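## Task

Remove the black key fob from the drawer of the small wooden box and set it down directly on the table surface, not on top of anything, then push the drawer closed. The box must stay roughly in its original spot and orientation, and the other item must remain inside the drawer.

## Robot and tools

ROBOT. Two arms, left_arm and right_arm, each on a tilted plate; both plates hang from one metal frame behind them. A plate and its half of the frame count as part of that arm for clearance warnings. Calibrated bases in the scene frame: left_arm (+0.048, +0.320, +0.317) m, quat_wxyz (+0.957, -0.123, +0.264, +0.004); right_arm (+0.034, -0.209, +0.317) m, quat_wxyz (+0.957, +0.118, +0.266, +0.011). Joint ranges (rad), base to hand: waist -2.618..3.054, shoulder 0..3.142, elbow 0..3.142 (straight at 2.901), wrist pitch -1.571..1.571, wrist yaw -1.571..1.571, wrist roll -2.094..2.094.

FRAME. One scene frame for everything: origin at table-top height midway between the nominal bases, +x out over the table, +z up, +y toward left_arm (arm names do not match image sides). Each gripper's fingers point along its own +z and part along its own y. end_effector_position is the spot between the pads, just under 1 cm behind the tips. Reported positions and orientations may be off by a few cm, more at long reach.

ROW FORMAT (shared by execute_actions and move). Every row holds 16 numbers covering both arms, even if one stays still: left_arm x, y, z, qw, qx, qy, qz, opening, then right_arm in the same order. x, y, z are an absolute target for the gripper point in metres; the quaternion is an absolute target orientation, w first; both are poses in the scene frame, not offsets. opening runs -1 (closed, 0 mm) to +1 (open, about 87 mm); 0.5 is about 69 mm, 0 about 43 mm, -0.5 about 18 mm. To keep an arm still, resend its last reported whole pose and desired opening; to keep an orientation, repeat the same quaternion rather than copying the drifted reported one.

TOOLS.
execute_actions {actions, cameras}: actions=[] just reads state (with pictures). One action {rows:[...up to 15 rows], steps<=15} plays one row per 1/30 s step, repeating the last row; needs at least 5 steps; refused if any target lies over 0.6 m from that arm's last reported position along any gripper axis. {steps:n} alone (n<=300) waits n steps counted from the previous result, including your reply time. Pictures only if actions is empty or cameras names them.
move {target, speed, blend, blocking, cameras}: straight-line paths to one row or a list of up to 15 rows (no 0.6 m rule). speed in m/s, 0.002 to 0.5 (default 0.25), one value or one per target; rotation capped at twice that in rad/s. blend in m rounds corners in a list. All paths finish together, at least 0.5 s and at most 10 s. Openings of the first row go out at the start; a later row's openings are applied only after arriving and settling. blocking=false returns about 0.5 s in and keeps going.
wait {seconds 0..10}: lets time pass; returns early if a move ends.
stop: brakes a running move (fingers keep moving).
zoom_image {camera, region [x0,y0,x1,y1]}: closer view of the latest picture, region at most 504x504 px. Cameras: cam_high, cam_low, cam_left_wrist, cam_right_wrist, each 672x504.


CONTROL DETAILS. Each step the commanded pose is clipped to within 100 mm and 20 degrees of the measured one, then solved by damped inverse kinematics (position wins over orientation). Far targets may need several actions. Friction and gravity can leave the gripper low, short or tilted, and tiny moves may not happen or go sideways, so check pose after every move and correct tilt. Avoid paths passing near an arm's own base or putting the wrist near the waist axis; the shoulder posture can flip. Results come 5 steps before an action ends; those steps run afterward.

RESULT LINES. Positions, quaternions, Hand target (what the controller currently drives toward), Joint positions (last number is gripper, 0 closed to 1 open), Joint velocities ("within noise" means at rest), Joint torques (joint order, offsets and noise, first three wrap at ±28 N m), grip_measured (on the command scale, off by up to about 1 mm). The move: line gives the ending: done (within 10 mm and 2 degrees), off_target, moving, held (a clearance check blocked it) or fault, plus limits=paced (clipped) or limits=held. Done does not prove contact or its absence.

GRIPPING. Close to roughly 0.04 below the grip_measured value read at first touch for a firm hold; less for lighter. Fast closes squeeze harder. Parts under 1 mm thick get weak force.

AVOID. Dropping or releasing moving items, slamming, hard pushes, and arm-to-arm contact (the clearance check does not guard gripper-to-gripper collisions). Fast moves hit harder and overshoot; aiming far beyond a contact presses hard. Don't leave anything off the table. Don't shift or turn the box, and leave the second item in the drawer. Objects may get brief tugs. MOTOR HOT appears near 75 °C; at 90 °C the arm folds and stops for the scene; so don't hold loads, stay stretched, or push against unreachable poses for long.

Each tool is called as name(argument=value, ...) on one line, values as JSON.

## Session

execute_actions(actions=[], cameras=["all"])

Scene clock: 0.00 s of 6000.00 s.
left_arm: end_effector_position=(+0.0998, +0.1270, +0.2928) grip_measured=+1.000 end_effector_quat_wxyz=(-0.035, +0.687, +0.534, -0.491) | right_arm: end_effector_position=(+0.4542, -0.2631, +0.1802) grip_measured=+1.000 end_effector_quat_wxyz=(+0.210, +0.029, +0.971, -0.113)
Joint positions: left_arm=[-0.98 1.552 0.577 -0.527 0.448 0.878 1] | right_arm=[0.037 1.58 0.906 0.109 0.457 -0.116 1]
Joint velocities: within noise
Joint torques (N m): no reading
Motor temperatures (°C): left_arm=[26 35 37 31 25 28 24] | right_arm=[25 31 31 31 29 29 29]
Heat: left arm: 37 °C; right arm: 31 °C.
Hand target: left_arm +0.1015, +0.1262, +0.2930; -0.032, +0.687, +0.535, -0.491 | right_arm +0.4606, -0.2645, +0.1858; +0.220, +0.033, +0.968, -0.113

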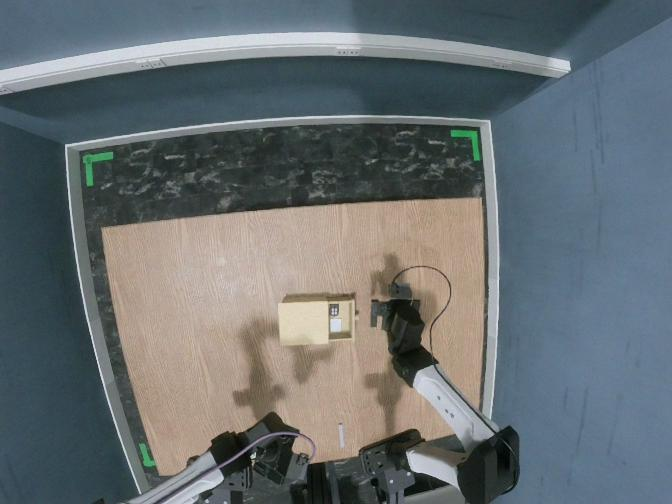

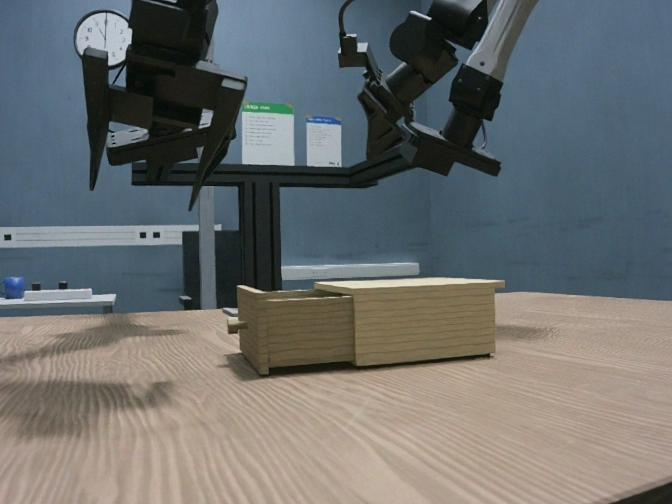

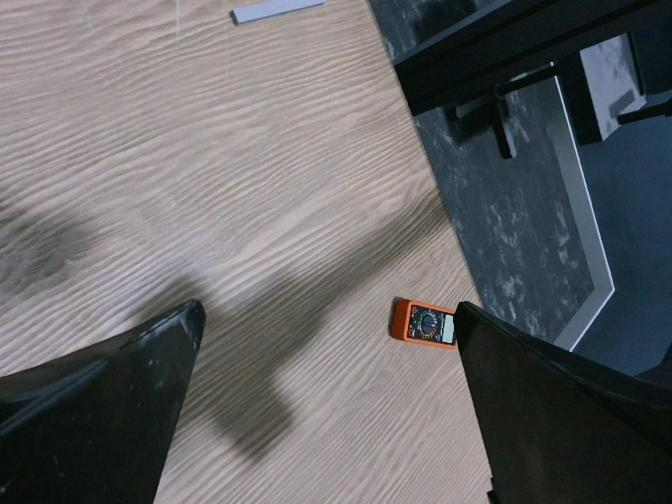

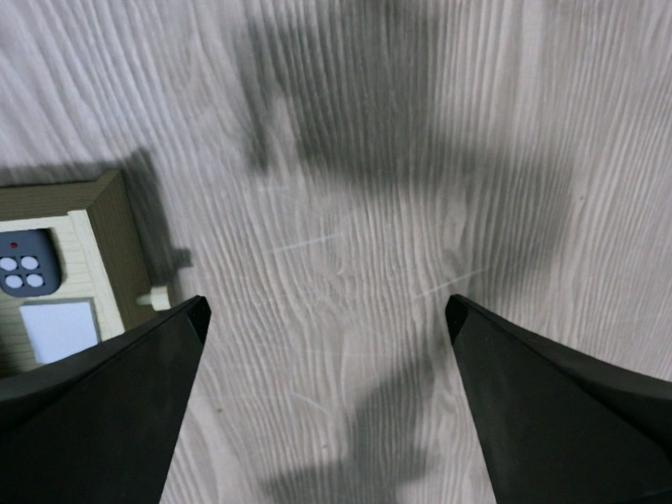

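zoom_image(camera="cam_high", region=[260, 270, 400, 370])

zoom_image(camera="cam_right_wrist", region=[0, 140, 240, 380])

zoom_image(camera="cam_low", region=[200, 250, 520, 400])

Scaled by 3.600 from the camera's 672x504 image, which has a finer 960x720 frame.

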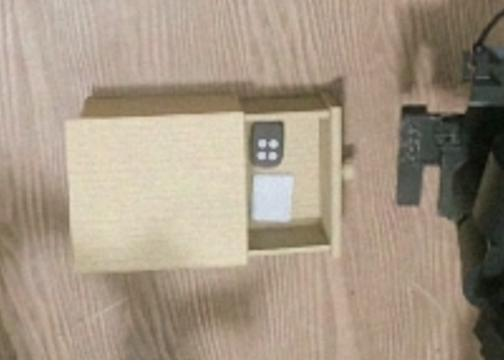

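Scaled by 2.100 from the camera's 672x504 image, which has a finer 960x720 frame.

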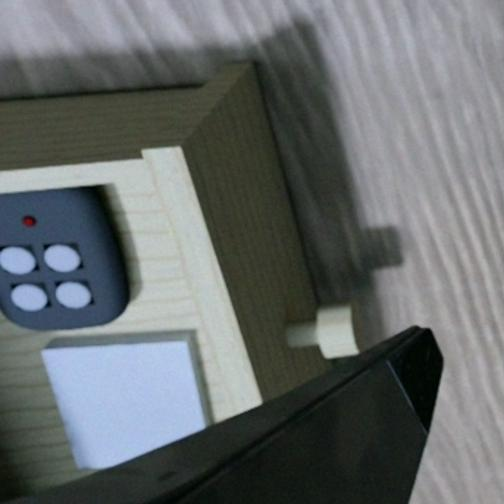

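Scaled by 1.575 from the camera's 672x504 image, which has a finer 960x720 frame.

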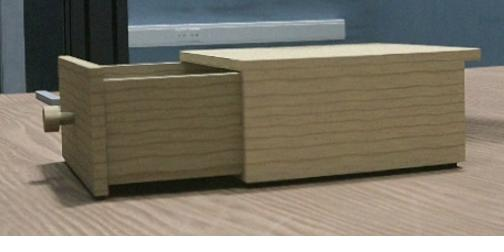

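move(target=[0.0998,0.1270,0.2928,-0.035,0.687,0.534,-0.491,1, 0.437,-0.125,0.18,0,0,0.991,0.131,1], speed=0.12)

Scene clock: 5.30 s of 6000.00 s.
left_arm: end_effector_position=(+0.0998, +0.1270, +0.2928) grip_measured=+1.000 end_effector_quat_wxyz=(-0.035, +0.687, +0.534, -0.491) | right_arm: end_effector_position=(+0.4363, -0.1333, +0.1813) grip_measured=+1.000 end_effector_quat_wxyz=(+0.006, +0.002, +0.992, +0.123)
Joint positions: left_arm=[-0.98 1.552 0.577 -0.527 0.448 0.878 1] | right_arm=[0.16 1.82 1.347 -0.553 0.071 0.097 1]
Joint velocities: within noise
Joint torques (N m): left_arm=[-3.23 -4.05 3.81 0.43 0.55 0.19] | right_arm=[4.77 -7.15 7.51 0.16 -0.26 -0.08]
Motor temperatures (°C): left_arm=[26 36 38 31 25 28 24] | right_arm=[25 32 32 31 29 29 29]
Heat: left arm: 38 °C; right arm: 32 °C.
Hand target: left_arm +0.0999, +0.1270, +0.2928; -0.035, +0.687, +0.534, -0.491 | right_arm +0.4369, -0.1251, +0.1802; +0.000, +0.000, +0.991, +0.131
Off the commanded pose: left_arm 0.000 m, 0 deg | right_arm 0.008 m, 1 deg.
Kept back: nothing.
move: done
camera_calibration:
cam_right_wrist: T_world_to_cam=[[0.0188433, -0.969295, -0.245177, -0.0947786], [-0.648153, -0.198556, 0.735168, 0.142756], [-0.761277, 0.145059, -0.631993, 0.602499], [0, 0, 0, 1]] pos_world=[0.552982, -0.150921, 0.252588]

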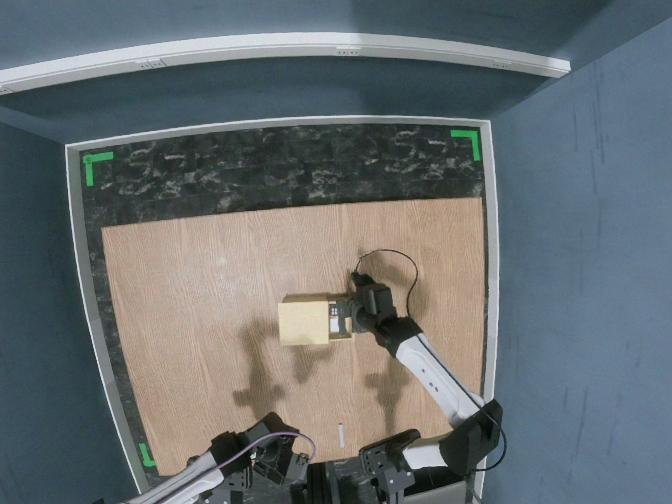

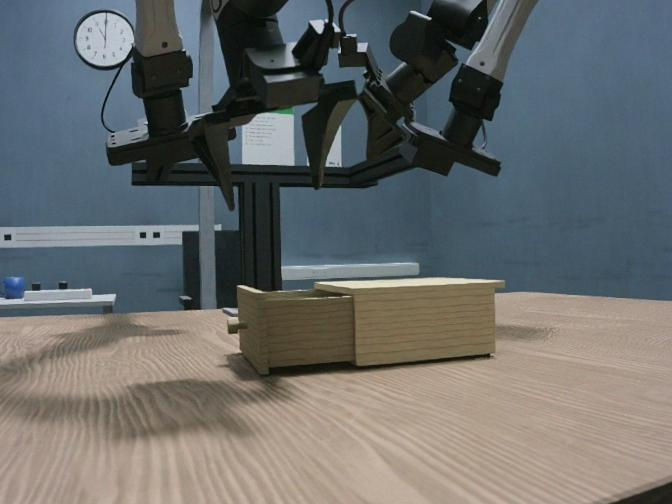

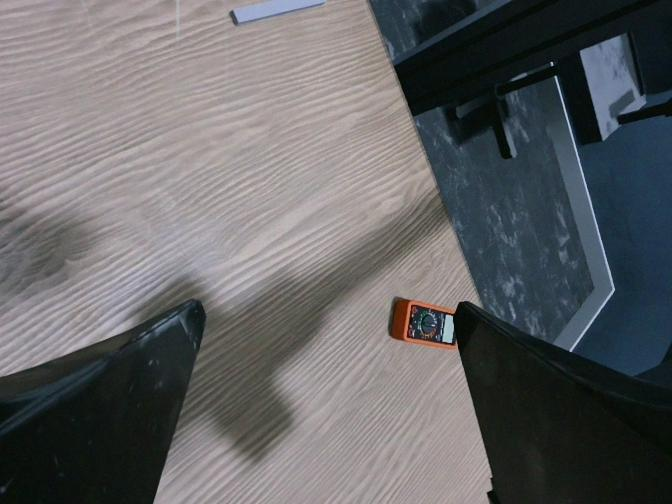

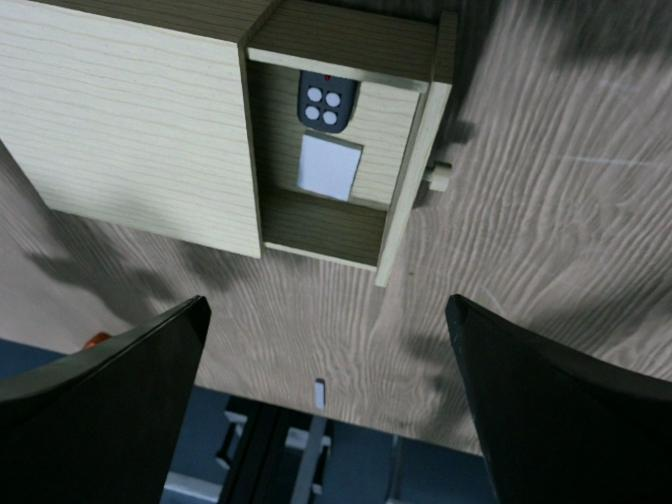

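zoom_image(camera="cam_right_wrist", region=[220, 0, 480, 195])

Scaled by 1.938 from the camera's 672x504 image, which has a finer 960x720 frame.

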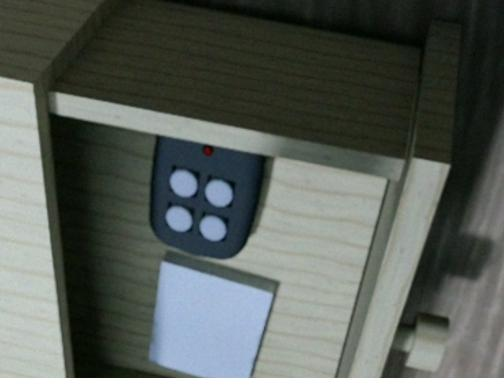

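zoom_image(camera="cam_low", region=[90, 0, 370, 220])

Scaled by 1.800 from the camera's 672x504 image, which has a finer 960x720 frame.

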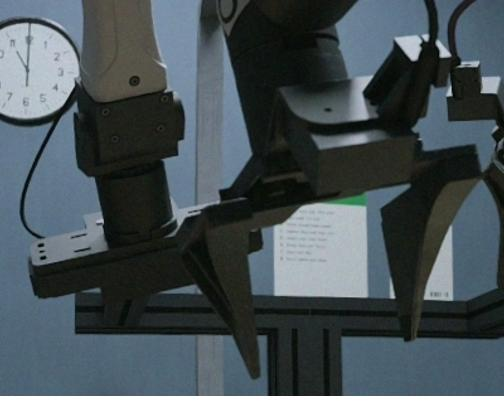

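move(target=[0.0998,0.1270,0.2928,-0.035,0.687,0.534,-0.491,1, 0.424,-0.085,0.12,0,0,0.985,0.174,-1], speed=0.1)

zoom_image(camera="cam_low", region=[170, 50, 450, 390])

zoom_image(camera="cam_right_wrist", region=[150, 0, 500, 350])

Scene clock: 11.30 s of 6000.00 s.
left_arm: end_effector_position=(+0.0998, +0.1270, +0.2928) grip_measured=+1.000 end_effector_quat_wxyz=(-0.035, +0.687, +0.534, -0.491) | right_arm: end_effector_position=(+0.4277, -0.0947, +0.1241) grip_measured=-0.973 end_effector_quat_wxyz=(+0.003, +0.002, +0.986, +0.166)
Joint positions: left_arm=[-0.98 1.552 0.577 -0.527 0.448 0.878 1] | right_arm=[0.171 1.994 1.331 -0.36 -0.009 0.108 0.013]
Joint velocities: within noise
Joint torques (N m): left_arm=[-3.23 -4.08 3.85 0.43 0.53 0.2] | right_arm=[5.52 -7.64 4.04 0.39 -0.32 -0.05]
Motor temperatures (°C): left_arm=[26 36 38 31 25 28 24] | right_arm=[26 33 32 31 29 29 29]
Heat: left arm: 38 °C; right arm: 33 °C.
Hand target: left_arm +0.0999, +0.1270, +0.2928; -0.035, +0.687, +0.534, -0.491 | right_arm +0.4238, -0.0852, +0.1202; +0.000, +0.000, +0.985, +0.174
Off the commanded pose: left_arm 0.000 m, 0 deg | right_arm 0.011 m, 1 deg.
Kept back: nothing.
move: off_target (right_arm)
camera_calibration:
cam_right_wrist: T_world_to_cam=[[0.0180188, -0.944492, -0.328041, -0.0581753], [-0.643212, -0.262139, 0.719418, 0.180735], [-0.765476, 0.198037, -0.612232, 0.558598], [0, 0, 0, 1]] pos_world=[0.544893, -0.118191, 0.192884]

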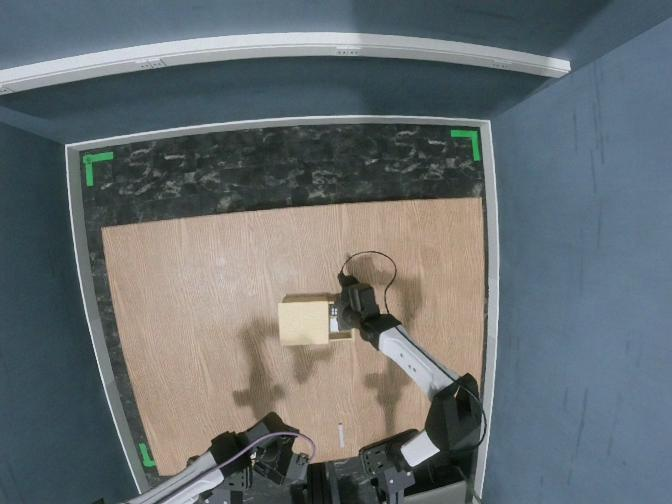

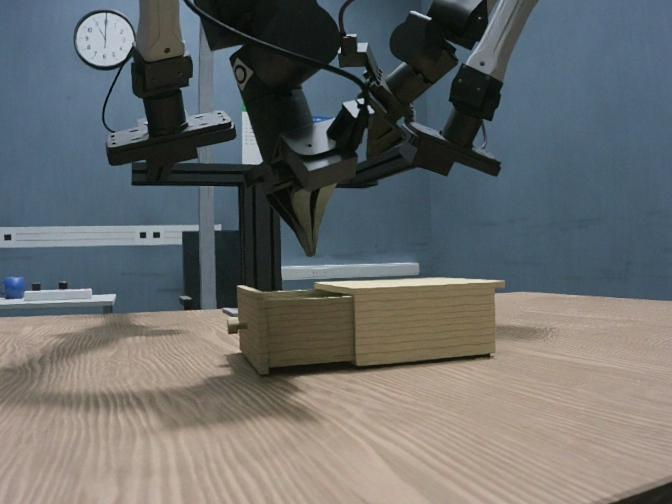

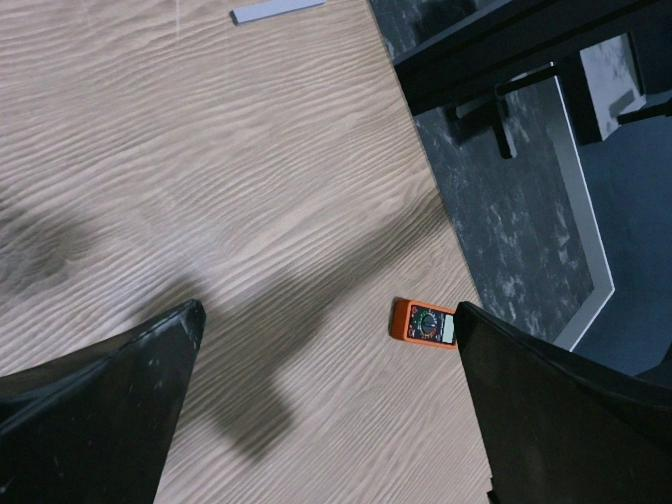

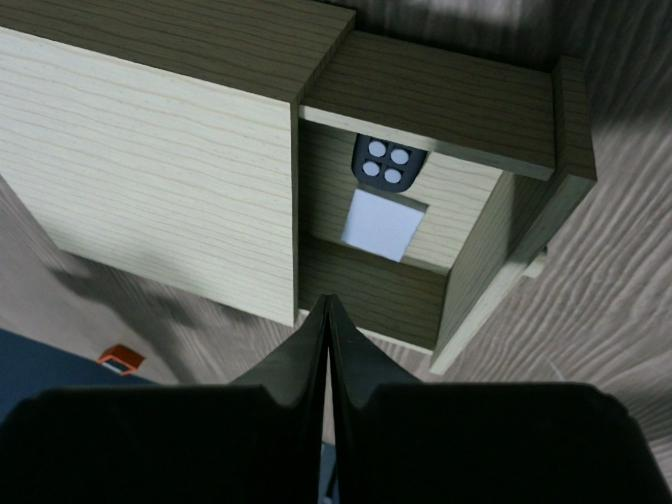

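Scaled by 1.482 from the camera's 672x504 image, which has a finer 960x720 frame.

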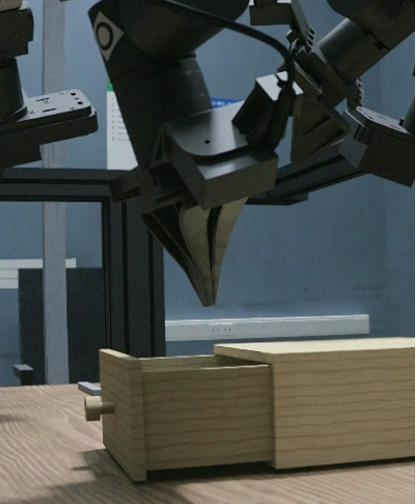

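Scaled by 1.440 from the camera's 672x504 image, which has a finer 960x720 frame.

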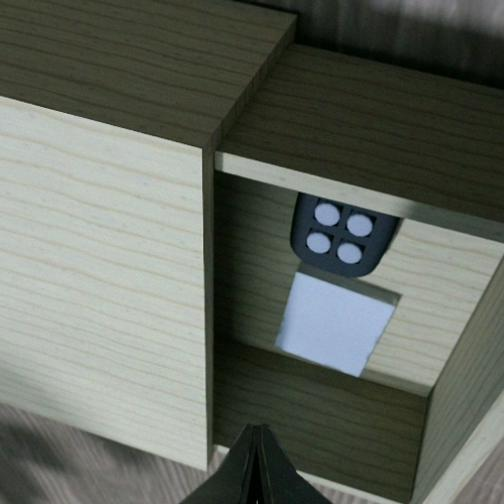

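move(target=[[0.0998,0.1270,0.2928,-0.035,0.687,0.534,-0.491,1, 0.419,-0.091,0.09,0,0,0.9763,0.2164,-1],[0.0998,0.1270,0.2928,-0.035,0.687,0.534,-0.491,1, 0.419,-0.061,0.045,0,0,0.9763,0.2164,-1]], speed=0.06, blend=0.01, cameras=["cam_low","cam_right_wrist"])

zoom_image(camera="cam_right_wrist", region=[200, 50, 550, 400])

zoom_image(camera="cam_low", region=[220, 130, 460, 390])

Scene clock: 15.93 s of 6000.00 s.
left_arm: end_effector_position=(+0.0998, +0.1270, +0.2928) grip_measured=+1.000 end_effector_quat_wxyz=(-0.035, +0.687, +0.534, -0.491) | right_arm: end_effector_position=(+0.4165, -0.0689, +0.0488) grip_measured=-0.973 end_effector_quat_wxyz=(-0.004, +0.001, +0.977, +0.213)
Joint positions: left_arm=[-0.98 1.552 0.577 -0.527 0.448 0.878 1] | right_arm=[0.136 2.244 1.398 -0.184 -0.126 0.077 0.013]
Joint velocities: within noise
Joint torques (N m): left_arm=[-3.22 -4.08 3.81 0.43 0.55 0.19] | right_arm=[5.72 -7.69 5 0.41 -0.26 -0.1]
Motor temperatures (°C): left_arm=[26 37 38 31 25 28 24] | right_arm=[26 33 32 31 28 29 29]
Heat: left arm: 38 °C; right arm: 33 °C.
Hand target: left_arm +0.0999, +0.1270, +0.2928; -0.035, +0.687, +0.534, -0.491 | right_arm +0.4189, -0.0610, +0.0453; +0.000, +0.000, +0.976, +0.217
Off the commanded pose: left_arm 0.000 m, 0 deg | right_arm 0.009 m, 1 deg.
Kept back: nothing.
move: done
camera_calibration:
cam_right_wrist: T_world_to_cam=[[0.0176703, -0.908224, -0.418111, -0.0513382], [-0.632205, -0.334119, 0.699057, 0.225865], [-0.774599, 0.251979, -0.580088, 0.504817], [0, 0, 0, 1]] pos_world=[0.534732, -0.0983642, 0.113481]
Images, in order (width x height): cam_low 672x504, cam_right_wrist 672x504.

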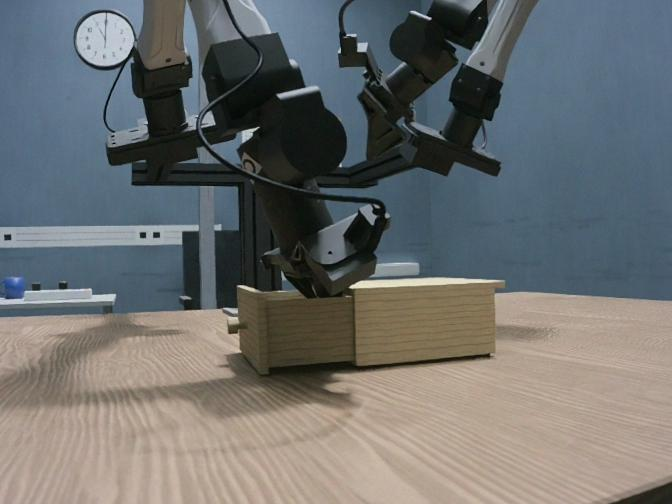

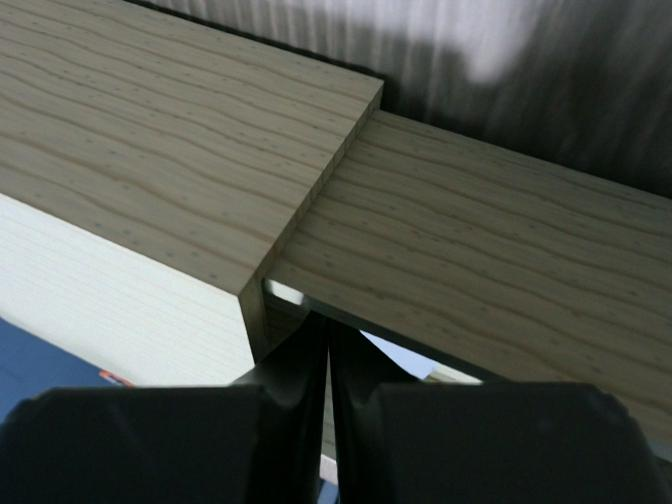

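Scaled by 1.440 from the camera's 672x504 image, which has a finer 960x720 frame.

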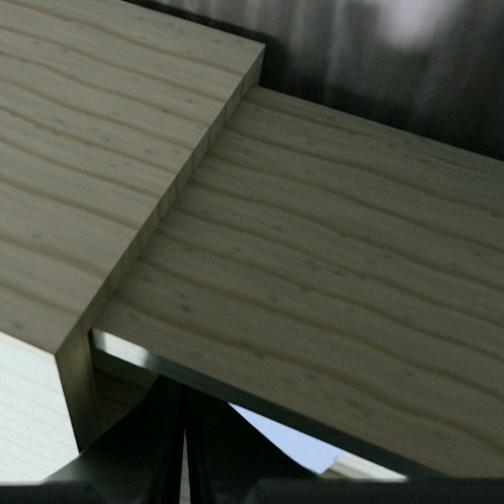

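Scaled by 1.938 from the camera's 672x504 image, which has a finer 960x720 frame.

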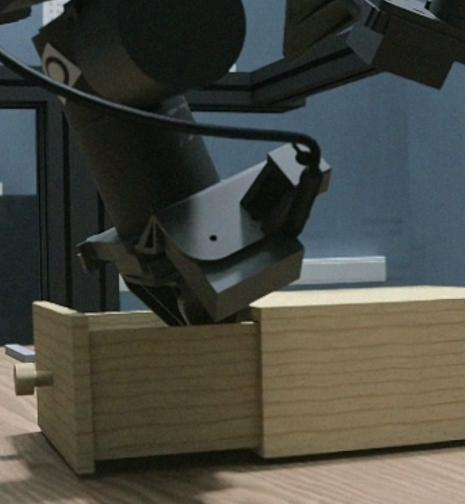

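move(target=[0.26,0.0,0.19,0.7032,0.0739,0.7032,-0.0739,0, 0.419,-0.061,0.045,0,0,0.9763,0.2164,-1], speed=0.12, cameras=["cam_low","cam_left_wrist","cam_high"])

Scene clock: 27.67 s of 6000.00 s.
left_arm: end_effector_position=(+0.2610, -0.0022, +0.1939) grip_measured=+0.000 end_effector_quat_wxyz=(+0.465, +0.116, +0.876, -0.045) | right_arm: end_effector_position=(+0.4168, -0.0689, +0.0488) grip_measured=-0.973 end_effector_quat_wxyz=(-0.004, +0.001, +0.977, +0.213)
Joint positions: left_arm=[-1.268 2.565 0.748 1.557 -1.146 0.153 0.5] | right_arm=[0.136 2.244 1.398 -0.183 -0.126 0.078 0.013]
Joint velocities: within noise
Joint torques (N m): left_arm=[-5.86 -6.22 2.73 1.72 -0.09 0.07] | right_arm=[5.67 -7.68 5.03 0.36 -0.25 -0.07]
Motor temperatures (°C): left_arm=[27 37 38 32 25 28 24] | right_arm=[26 35 32 31 28 29 29]
Heat: left arm: 38 °C; right arm: 35 °C.
Hand target: left_arm +0.2600, -0.0001, +0.1903; +0.465, +0.107, +0.878, -0.037 | right_arm +0.4189, -0.0610, +0.0453; +0.000, +0.000, +0.976, +0.217
Off the commanded pose: left_arm 0.005 m, 34 deg; orientation clipped | right_arm 0.009 m, 1 deg.
joint sent to its limit (left arm) — joint 4 (wrist pitch), upper limit.
Kept back: nothing.
move: off_target (left_arm); limits=paced
camera_calibration:
cam_left_wrist: T_world_to_cam=[[-0.236806, -0.970749, -0.0396012, 0.0653496], [-0.962914, 0.239929, -0.12341, 0.300421], [0.129301, 0.00890843, -0.991565, 0.29947], [0, 0, 0, 1]] pos_world=[0.266033, -0.0113096, 0.336607]
Images, in order (width x height): cam_high 672x504, cam_low 672x504, cam_left_wrist 672x504.

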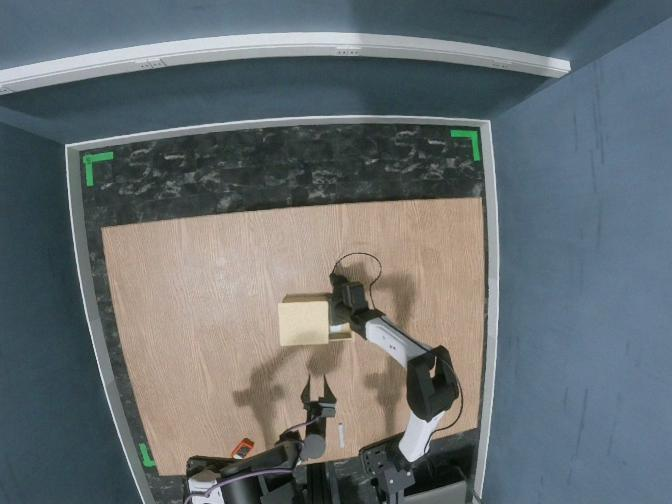

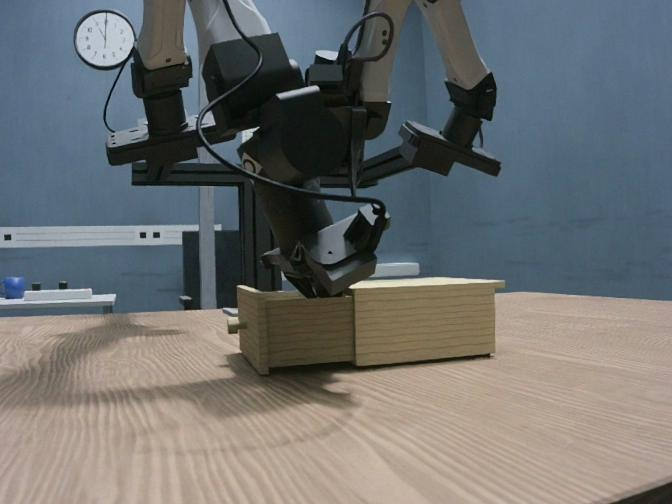

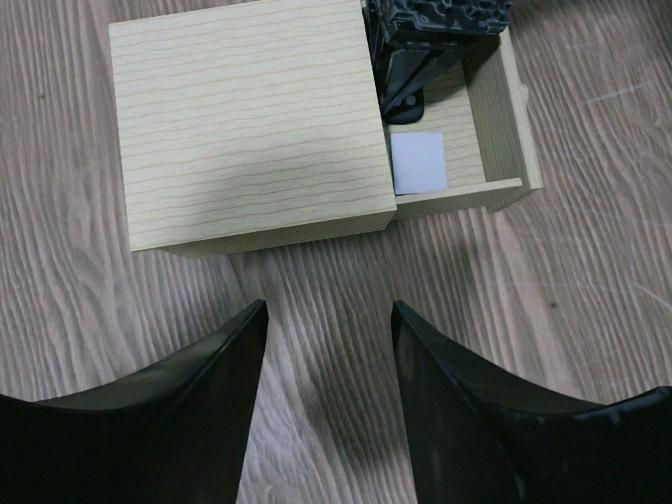

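zoom_image(camera="cam_left_wrist", region=[340, 0, 560, 220])

Scaled by 2.291 from the camera's 672x504 image, which has a finer 960x720 frame.

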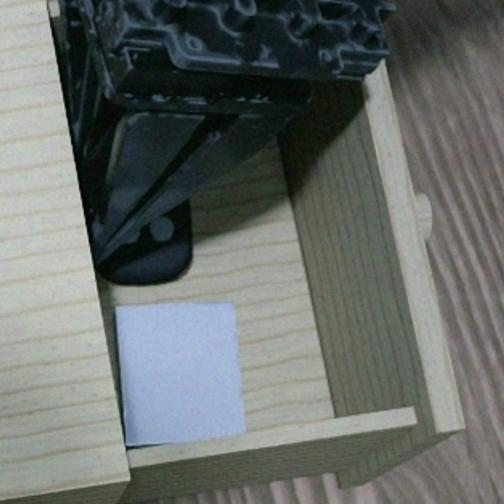

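move(target=[0.261,-0.0022,0.1939,0.465,0.116,0.876,-0.045,0, 0.424,-0.0565,0.030,0,0,0.9763,0.2164,-1], speed=0.04, cameras=["cam_left_wrist"])

zoom_image(camera="cam_left_wrist", region=[340, 0, 560, 220])

Scene clock: 29.30 s of 6000.00 s.
left_arm: end_effector_position=(+0.2611, -0.0018, +0.1939) grip_measured=+0.000 end_effector_quat_wxyz=(+0.465, +0.114, +0.877, -0.044) | right_arm: end_effector_position=(+0.4194, -0.0668, +0.0423) grip_measured=-0.973 end_effector_quat_wxyz=(-0.012, +0.001, +0.977, +0.212)
Joint positions: left_arm=[-1.268 2.565 0.748 1.557 -1.15 0.15 0.5] | right_arm=[0.136 2.281 1.45 -0.215 -0.125 0.078 0.013]
Joint velocities: within noise
Joint torques (N m): left_arm=[-5.97 -7.61 1.78 1.63 0.11 0.15] | right_arm=[5.6 -5.91 5.7 0.74 -0.26 -0.1]
Motor temperatures (°C): left_arm=[27 37 38 32 25 28 24] | right_arm=[26 35 32 31 28 29 29]
Heat: left arm: 38 °C; right arm: 35 °C.
Hand target: left_arm +0.2610, -0.0022, +0.1939; +0.465, +0.116, +0.876, -0.045 | right_arm +0.4234, -0.0567, +0.0310; +0.000, +0.000, +0.976, +0.217
Off the commanded pose: left_arm 0.000 m, 0 deg | right_arm 0.017 m, 1 deg.
Kept back: nothing.
move: off_target (right_arm)
camera_calibration:
cam_left_wrist: T_world_to_cam=[[-0.232113, -0.971897, -0.0392475, 0.0644394], [-0.964109, 0.235226, -0.123136, 0.300669], [0.128908, 0.00925731, -0.991613, 0.299496], [0, 0, 0, 1]] pos_world=[0.266227, -0.010869, 0.336536]
Images, in order (width x height): cam_left_wrist 672x504.

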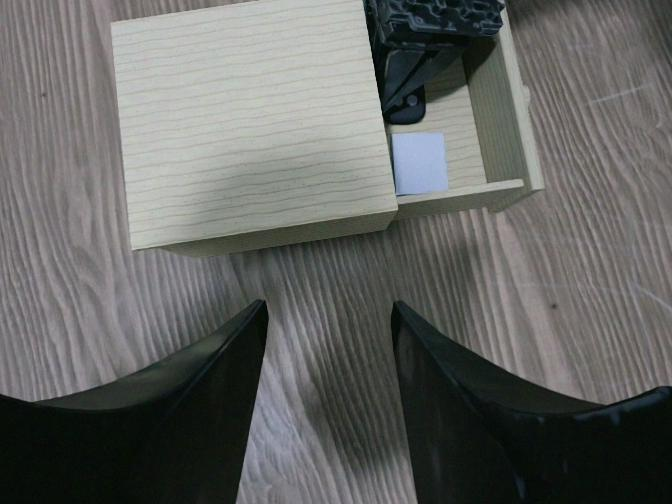

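Scaled by 2.291 from the camera's 672x504 image, which has a finer 960x720 frame.

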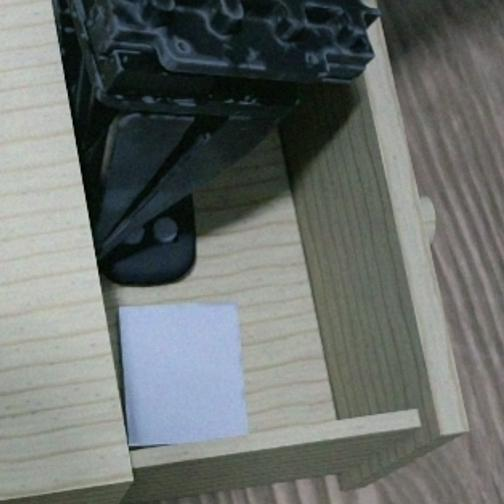

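execute_actions(actions=[], cameras=["cam_low","cam_right_wrist","cam_high"])

zoom_image(camera="cam_low", region=[220, 130, 460, 390])

zoom_image(camera="cam_right_wrist", region=[200, 150, 500, 450])

Scene clock: 29.53 s of 6000.00 s.
left_arm: end_effector_position=(+0.2611, -0.0018, +0.1939) grip_measured=+0.000 end_effector_quat_wxyz=(+0.465, +0.114, +0.877, -0.044) | right_arm: end_effector_position=(+0.4193, -0.0669, +0.0424) grip_measured=-0.973 end_effector_quat_wxyz=(-0.012, +0.000, +0.977, +0.212)
Joint positions: left_arm=[-1.268 2.565 0.748 1.557 -1.15 0.15 0.5] | right_arm=[0.136 2.281 1.45 -0.216 -0.125 0.078 0.013]
Joint velocities: within noise
Joint torques (N m): left_arm=[-6.01 -7.64 1.73 1.64 0.12 0.16] | right_arm=[5.6 -6.02 5.61 0.69 -0.27 -0.12]
Motor temperatures (°C): left_arm=[27 38 38 32 25 28 24] | right_arm=[26 35 32 31 28 29 29]
Heat: left arm: 38 °C; right arm: 35 °C.
Hand target: left_arm +0.2610, -0.0022, +0.1939; +0.465, +0.116, +0.876, -0.045 | right_arm +0.4233, -0.0568, +0.0310; +0.000, +0.000, +0.976, +0.217
Off the commanded pose: left_arm 0.000 m, 0 deg | right_arm 0.017 m, 2 deg.
Steps of this call (1-7: nothing new was sent). Readings (end_effector_position of left_arm | right_arm):
1: (+0.2611, -0.0018, +0.1939) | (+0.4193, -0.0669, +0.0423)
2: (+0.2611, -0.0018, +0.1939) | (+0.4194, -0.0669, +0.0424)
4: (+0.2611, -0.0018, +0.1939) | (+0.4194, -0.0669, +0.0424)
7: the state above
camera_calibration:
cam_right_wrist: T_world_to_cam=[[0.0144835, -0.909156, -0.416204, -0.0509999], [-0.61965, -0.334844, 0.709868, 0.227035], [-0.784744, 0.24762, -0.568208, 0.506153], [0, 0, 0, 1]] pos_world=[0.538622, -0.0956792, 0.105209]
Images, in order (width x height): cam_high 672x504, cam_low 672x504, cam_right_wrist 672x504.

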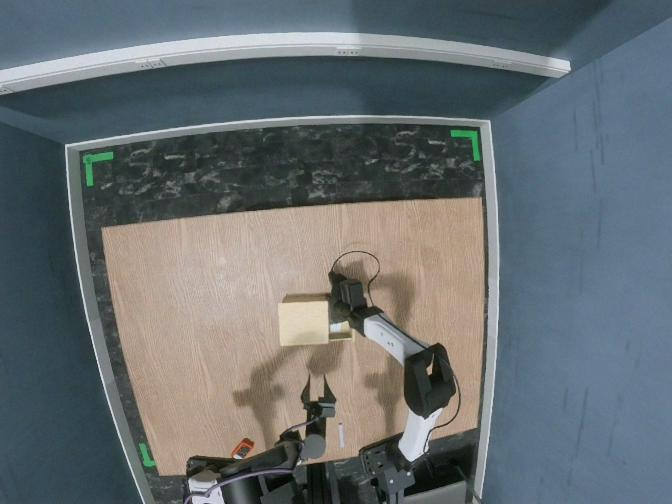

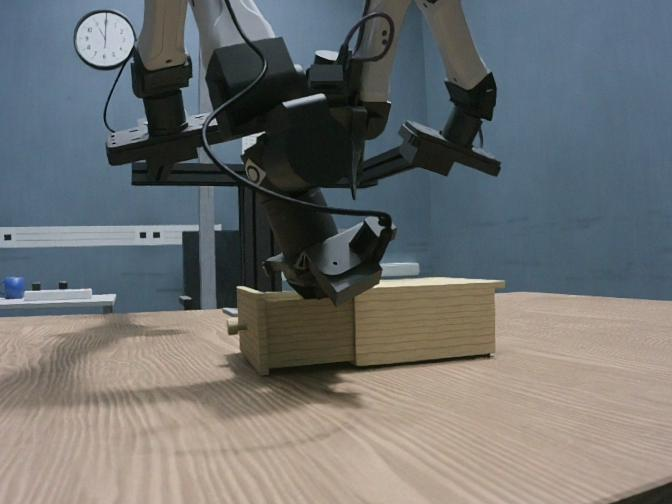

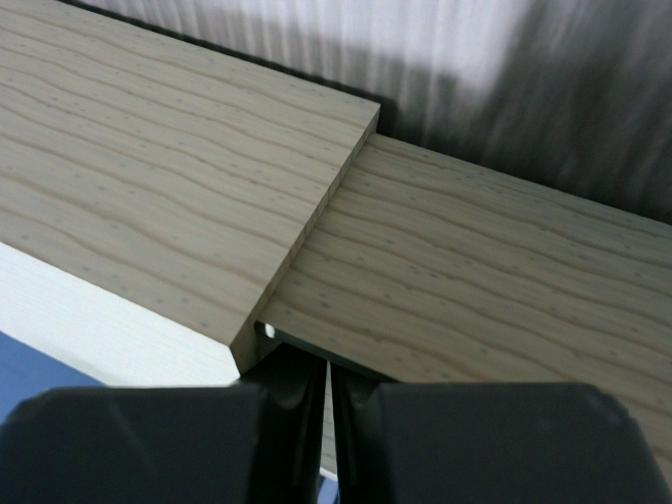

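Scaled by 1.938 from the camera's 672x504 image, which has a finer 960x720 frame.

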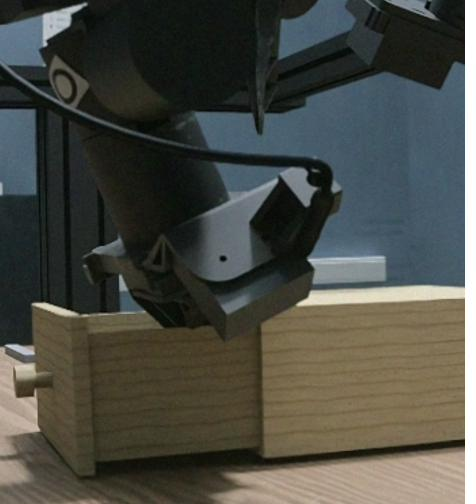

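Scaled by 1.680 from the camera's 672x504 image, which has a finer 960x720 frame.

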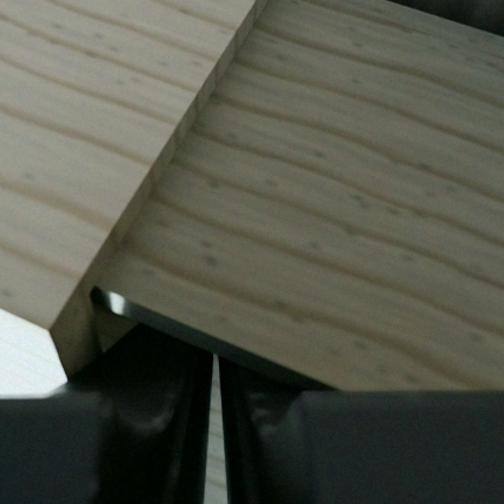

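zoom_image(camera="cam_left_wrist", region=[350, 0, 450, 140])

This scene's latest camera images include none from cam_left_wrist. They are from: cam_high, cam_low, cam_right_wrist. cam_left_wrist's image comes with the result of a call that names it in "cameras".

execute_actions(actions=[], cameras=["cam_left_wrist"])

zoom_image(camera="cam_left_wrist", region=[350, 20, 450, 140])

Scene clock: 30.43 s of 6000.00 s.
left_arm: end_effector_position=(+0.2611, -0.0018, +0.1939) grip_measured=+0.000 end_effector_quat_wxyz=(+0.465, +0.114, +0.877, -0.044) | right_arm: end_effector_position=(+0.4194, -0.0669, +0.0424) grip_measured=-0.973 end_effector_quat_wxyz=(-0.012, +0.000, +0.977, +0.212)
Joint positions: left_arm=[-1.268 2.565 0.748 1.557 -1.15 0.15 0.5] | right_arm=[0.136 2.281 1.45 -0.217 -0.125 0.078 0.013]
Joint velocities: within noise
Joint torques (N m): left_arm=[-6 -7.72 1.74 1.63 0.11 0.16] | right_arm=[5.68 -6.06 5.65 0.68 -0.27 -0.11]
Motor temperatures (°C): left_arm=[27 38 38 32 25 28 24] | right_arm=[26 35 32 31 28 29 29]
Heat: left arm: 38 °C; right arm: 35 °C.
Hand target: left_arm +0.2610, -0.0022, +0.1939; +0.465, +0.116, +0.876, -0.045 | right_arm +0.4234, -0.0568, +0.0310; +0.000, +0.000, +0.976, +0.217
Off the commanded pose: left_arm 0.000 m, 0 deg | right_arm 0.017 m, 2 deg.
Steps of this call (1-27: nothing new was sent). Readings (end_effector_position of left_arm | right_arm):
1: (+0.2611, -0.0018, +0.1939) | (+0.4193, -0.0669, +0.0424)
2: (+0.2611, -0.0018, +0.1939) | (+0.4193, -0.0669, +0.0424)
4: (+0.2611, -0.0018, +0.1939) | (+0.4195, -0.0669, +0.0424)
8: (+0.2611, -0.0018, +0.1939) | (+0.4195, -0.0669, +0.0424)
27: the state above
camera_calibration:
cam_left_wrist: T_world_to_cam=[[-0.232113, -0.971897, -0.0392475, 0.0644394], [-0.964109, 0.235226, -0.123136, 0.300669], [0.128908, 0.00925731, -0.991613, 0.299496], [0, 0, 0, 1]] pos_world=[0.266227, -0.010869, 0.336536]
Images, in order (width x height): cam_left_wrist 672x504.

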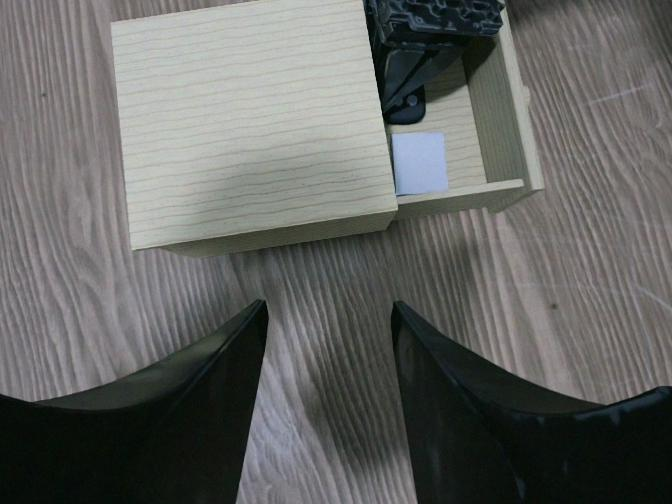

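Scaled by 4.200 from the camera's 672x504 image, which has a finer 960x720 frame.

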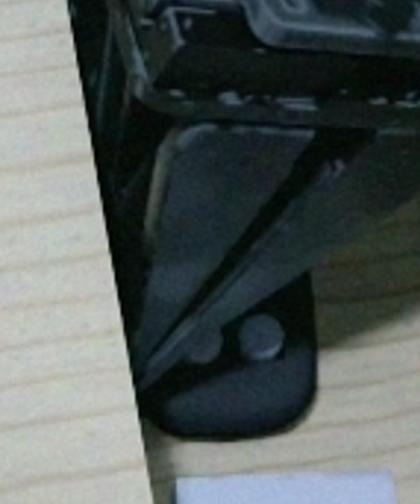

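move(target=[0.261,-0.0022,0.1939,0.465,0.116,0.876,-0.045,0, 0.424,-0.0565,0.023,0,0,0.9763,0.2164,-1], speed=0.03, cameras=["cam_left_wrist"])

zoom_image(camera="cam_left_wrist", region=[350, 20, 450, 140])

Scene clock: 31.57 s of 6000.00 s.
left_arm: end_effector_position=(+0.2611, -0.0018, +0.1939) grip_measured=+0.000 end_effector_quat_wxyz=(+0.465, +0.114, +0.877, -0.044) | right_arm: end_effector_position=(+0.4189, -0.0669, +0.0419) grip_measured=-0.974 end_effector_quat_wxyz=(-0.017, +0.000, +0.977, +0.211)
Joint positions: left_arm=[-1.268 2.565 0.748 1.557 -1.15 0.15 0.5] | right_arm=[0.136 2.287 1.463 -0.233 -0.124 0.078 0.013]
Joint velocities: within noise
Joint torques (N m): left_arm=[-5.96 -7.65 1.74 1.64 0.12 0.16] | right_arm=[5.14 -5.04 5.59 0.88 -0.27 -0.13]
Motor temperatures (°C): left_arm=[27 38 38 32 25 28 24] | right_arm=[26 35 32 31 28 29 29]
Heat: left arm: 38 °C; right arm: 35 °C.
Hand target: left_arm +0.2610, -0.0022, +0.1939; +0.465, +0.116, +0.876, -0.045 | right_arm +0.4231, -0.0572, +0.0248; +0.000, +0.000, +0.976, +0.216
Off the commanded pose: left_arm 0.000 m, 0 deg | right_arm 0.022 m, 2 deg.
Kept back: nothing.
move: off_target (right_arm)
camera_calibration:
cam_left_wrist: T_world_to_cam=[[-0.232113, -0.971897, -0.0392475, 0.0644394], [-0.964109, 0.235226, -0.123136, 0.300669], [0.128908, 0.00925731, -0.991613, 0.299496], [0, 0, 0, 1]] pos_world=[0.266227, -0.010869, 0.336536]
Images, in order (width x height): cam_left_wrist 672x504.

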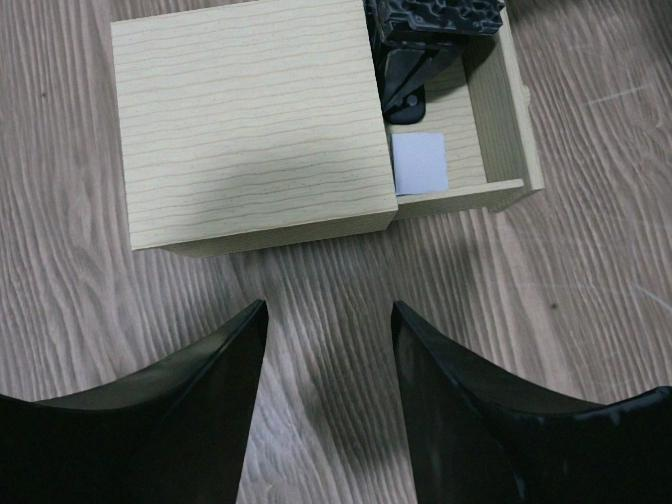

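Scaled by 4.200 from the camera's 672x504 image, which has a finer 960x720 frame.

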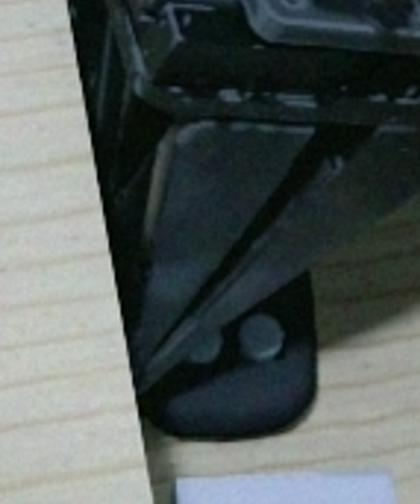

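move(target=[[0.261,-0.0022,0.1939,0.465,0.116,0.876,-0.045,0, 0.424,-0.0565,0.040,0,0,0.9763,0.2164,-1],[0.261,-0.0022,0.1939,0.465,0.116,0.876,-0.045,0, 0.424,-0.074,0.040,0,0,0.9763,0.2164,-1]], speed=0.03, cameras=["cam_left_wrist"])

zoom_image(camera="cam_left_wrist", region=[350, 20, 450, 140])

Scene clock: 33.83 s of 6000.00 s.
left_arm: end_effector_position=(+0.2611, -0.0018, +0.1939) grip_measured=+0.000 end_effector_quat_wxyz=(+0.465, +0.114, +0.877, -0.044) | right_arm: end_effector_position=(+0.4181, -0.0684, +0.0414) grip_measured=-0.974 end_effector_quat_wxyz=(-0.015, -0.001, +0.976, +0.216)
Joint positions: left_arm=[-1.268 2.565 0.748 1.557 -1.15 0.15 0.5] | right_arm=[0.129 2.284 1.453 -0.222 -0.137 0.069 0.013]
Joint velocities: within noise
Joint torques (N m): left_arm=[-6 -7.64 1.73 1.61 0.11 0.15] | right_arm=[3.12 -10.15 2.15 0.48 -0.29 -0.24]
Motor temperatures (°C): left_arm=[27 39 38 32 25 28 24] | right_arm=[26 35 32 31 28 29 29]
Heat: left arm: 39 °C; right arm: 35 °C.
Hand target: left_arm +0.2610, -0.0022, +0.1939; +0.465, +0.116, +0.876, -0.045 | right_arm +0.4240, -0.0741, +0.0401; +0.000, +0.000, +0.976, +0.216
Off the commanded pose: left_arm 0.000 m, 0 deg | right_arm 0.008 m, 2 deg.
Kept back: nothing.
move: done
camera_calibration:
cam_left_wrist: T_world_to_cam=[[-0.232113, -0.971897, -0.0392475, 0.0644394], [-0.964109, 0.235226, -0.123136, 0.300669], [0.128908, 0.00925731, -0.991613, 0.299496], [0, 0, 0, 1]] pos_world=[0.266227, -0.010869, 0.336536]
Images, in order (width x height): cam_left_wrist 672x504.

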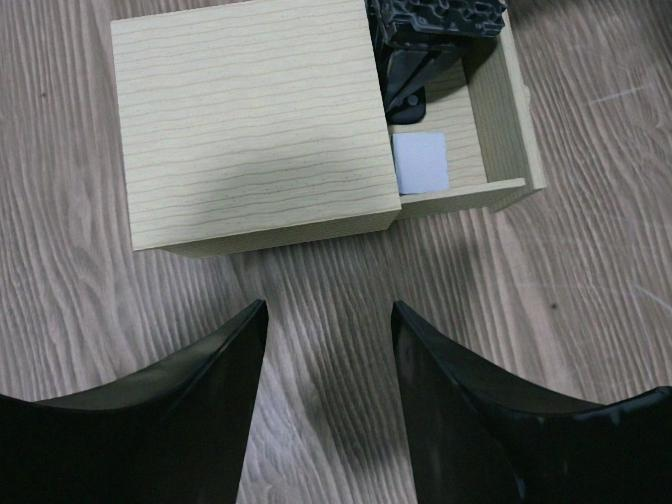

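Scaled by 4.200 from the camera's 672x504 image, which has a finer 960x720 frame.

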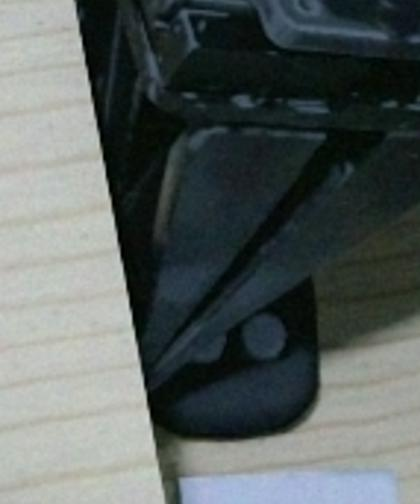

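move(target=[[0.261,-0.0022,0.1939,0.465,0.116,0.876,-0.045,0, 0.424,-0.072,0.047,0,0,0.9763,0.2164,-1],[0.261,-0.0022,0.1939,0.465,0.116,0.876,-0.045,0, 0.424,-0.084,0.046,0,0,0.9763,0.2164,-1]], speed=0.03, cameras=["cam_left_wrist"])

zoom_image(camera="cam_left_wrist", region=[350, 20, 450, 140])

Scene clock: 35.07 s of 6000.00 s.
left_arm: end_effector_position=(+0.2611, -0.0018, +0.1939) grip_measured=+0.000 end_effector_quat_wxyz=(+0.465, +0.114, +0.877, -0.044) | right_arm: end_effector_position=(+0.4104, -0.0704, +0.0409) grip_measured=-0.974 end_effector_quat_wxyz=(-0.020, -0.006, +0.974, +0.225)
Joint positions: left_arm=[-1.268 2.565 0.748 1.557 -1.15 0.15 0.5] | right_arm=[0.119 2.28 1.429 -0.216 -0.16 0.051 0.013]
Joint velocities: within noise
Joint torques (N m): left_arm=[-6.01 -7.62 1.72 1.63 0.13 0.16] | right_arm=[2.5 -11.9 2.35 0.33 -0.15 -0.27]
Motor temperatures (°C): left_arm=[27 39 38 32 25 28 24] | right_arm=[26 36 32 31 28 29 29]
Heat: left arm: 39 °C; right arm: 36 °C.
Hand target: left_arm +0.2610, -0.0022, +0.1939; +0.465, +0.116, +0.876, -0.045 | right_arm +0.4237, -0.0839, +0.0460; +0.000, +0.000, +0.976, +0.216
Off the commanded pose: left_arm 0.000 m, 0 deg | right_arm 0.020 m, 3 deg.
Kept back: nothing.
move: off_target (right_arm)
camera_calibration:
cam_left_wrist: T_world_to_cam=[[-0.232113, -0.971897, -0.0392475, 0.0644394], [-0.964109, 0.235226, -0.123136, 0.300669], [0.128908, 0.00925731, -0.991613, 0.299496], [0, 0, 0, 1]] pos_world=[0.266227, -0.010869, 0.336536]
Images, in order (width x height): cam_left_wrist 672x504.

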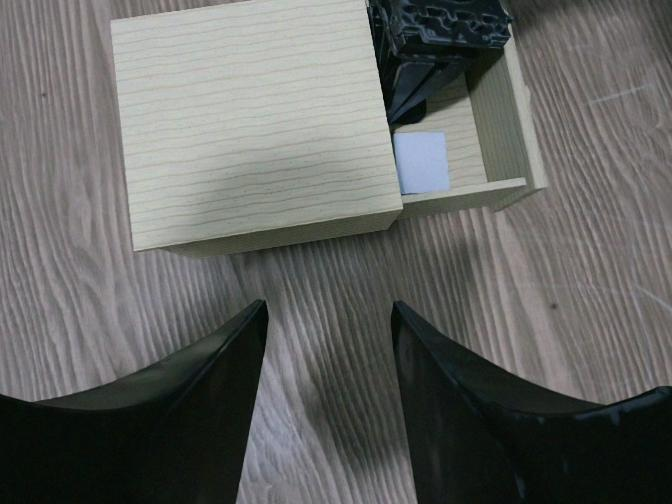

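Scaled by 4.200 from the camera's 672x504 image, which has a finer 960x720 frame.

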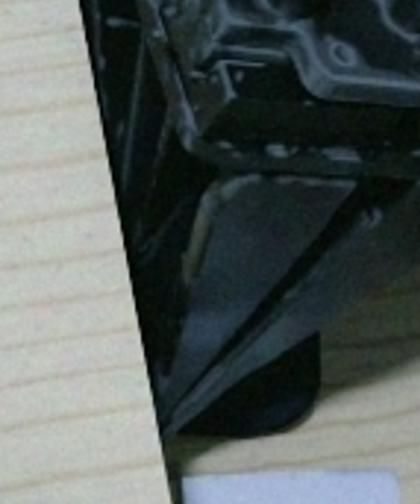

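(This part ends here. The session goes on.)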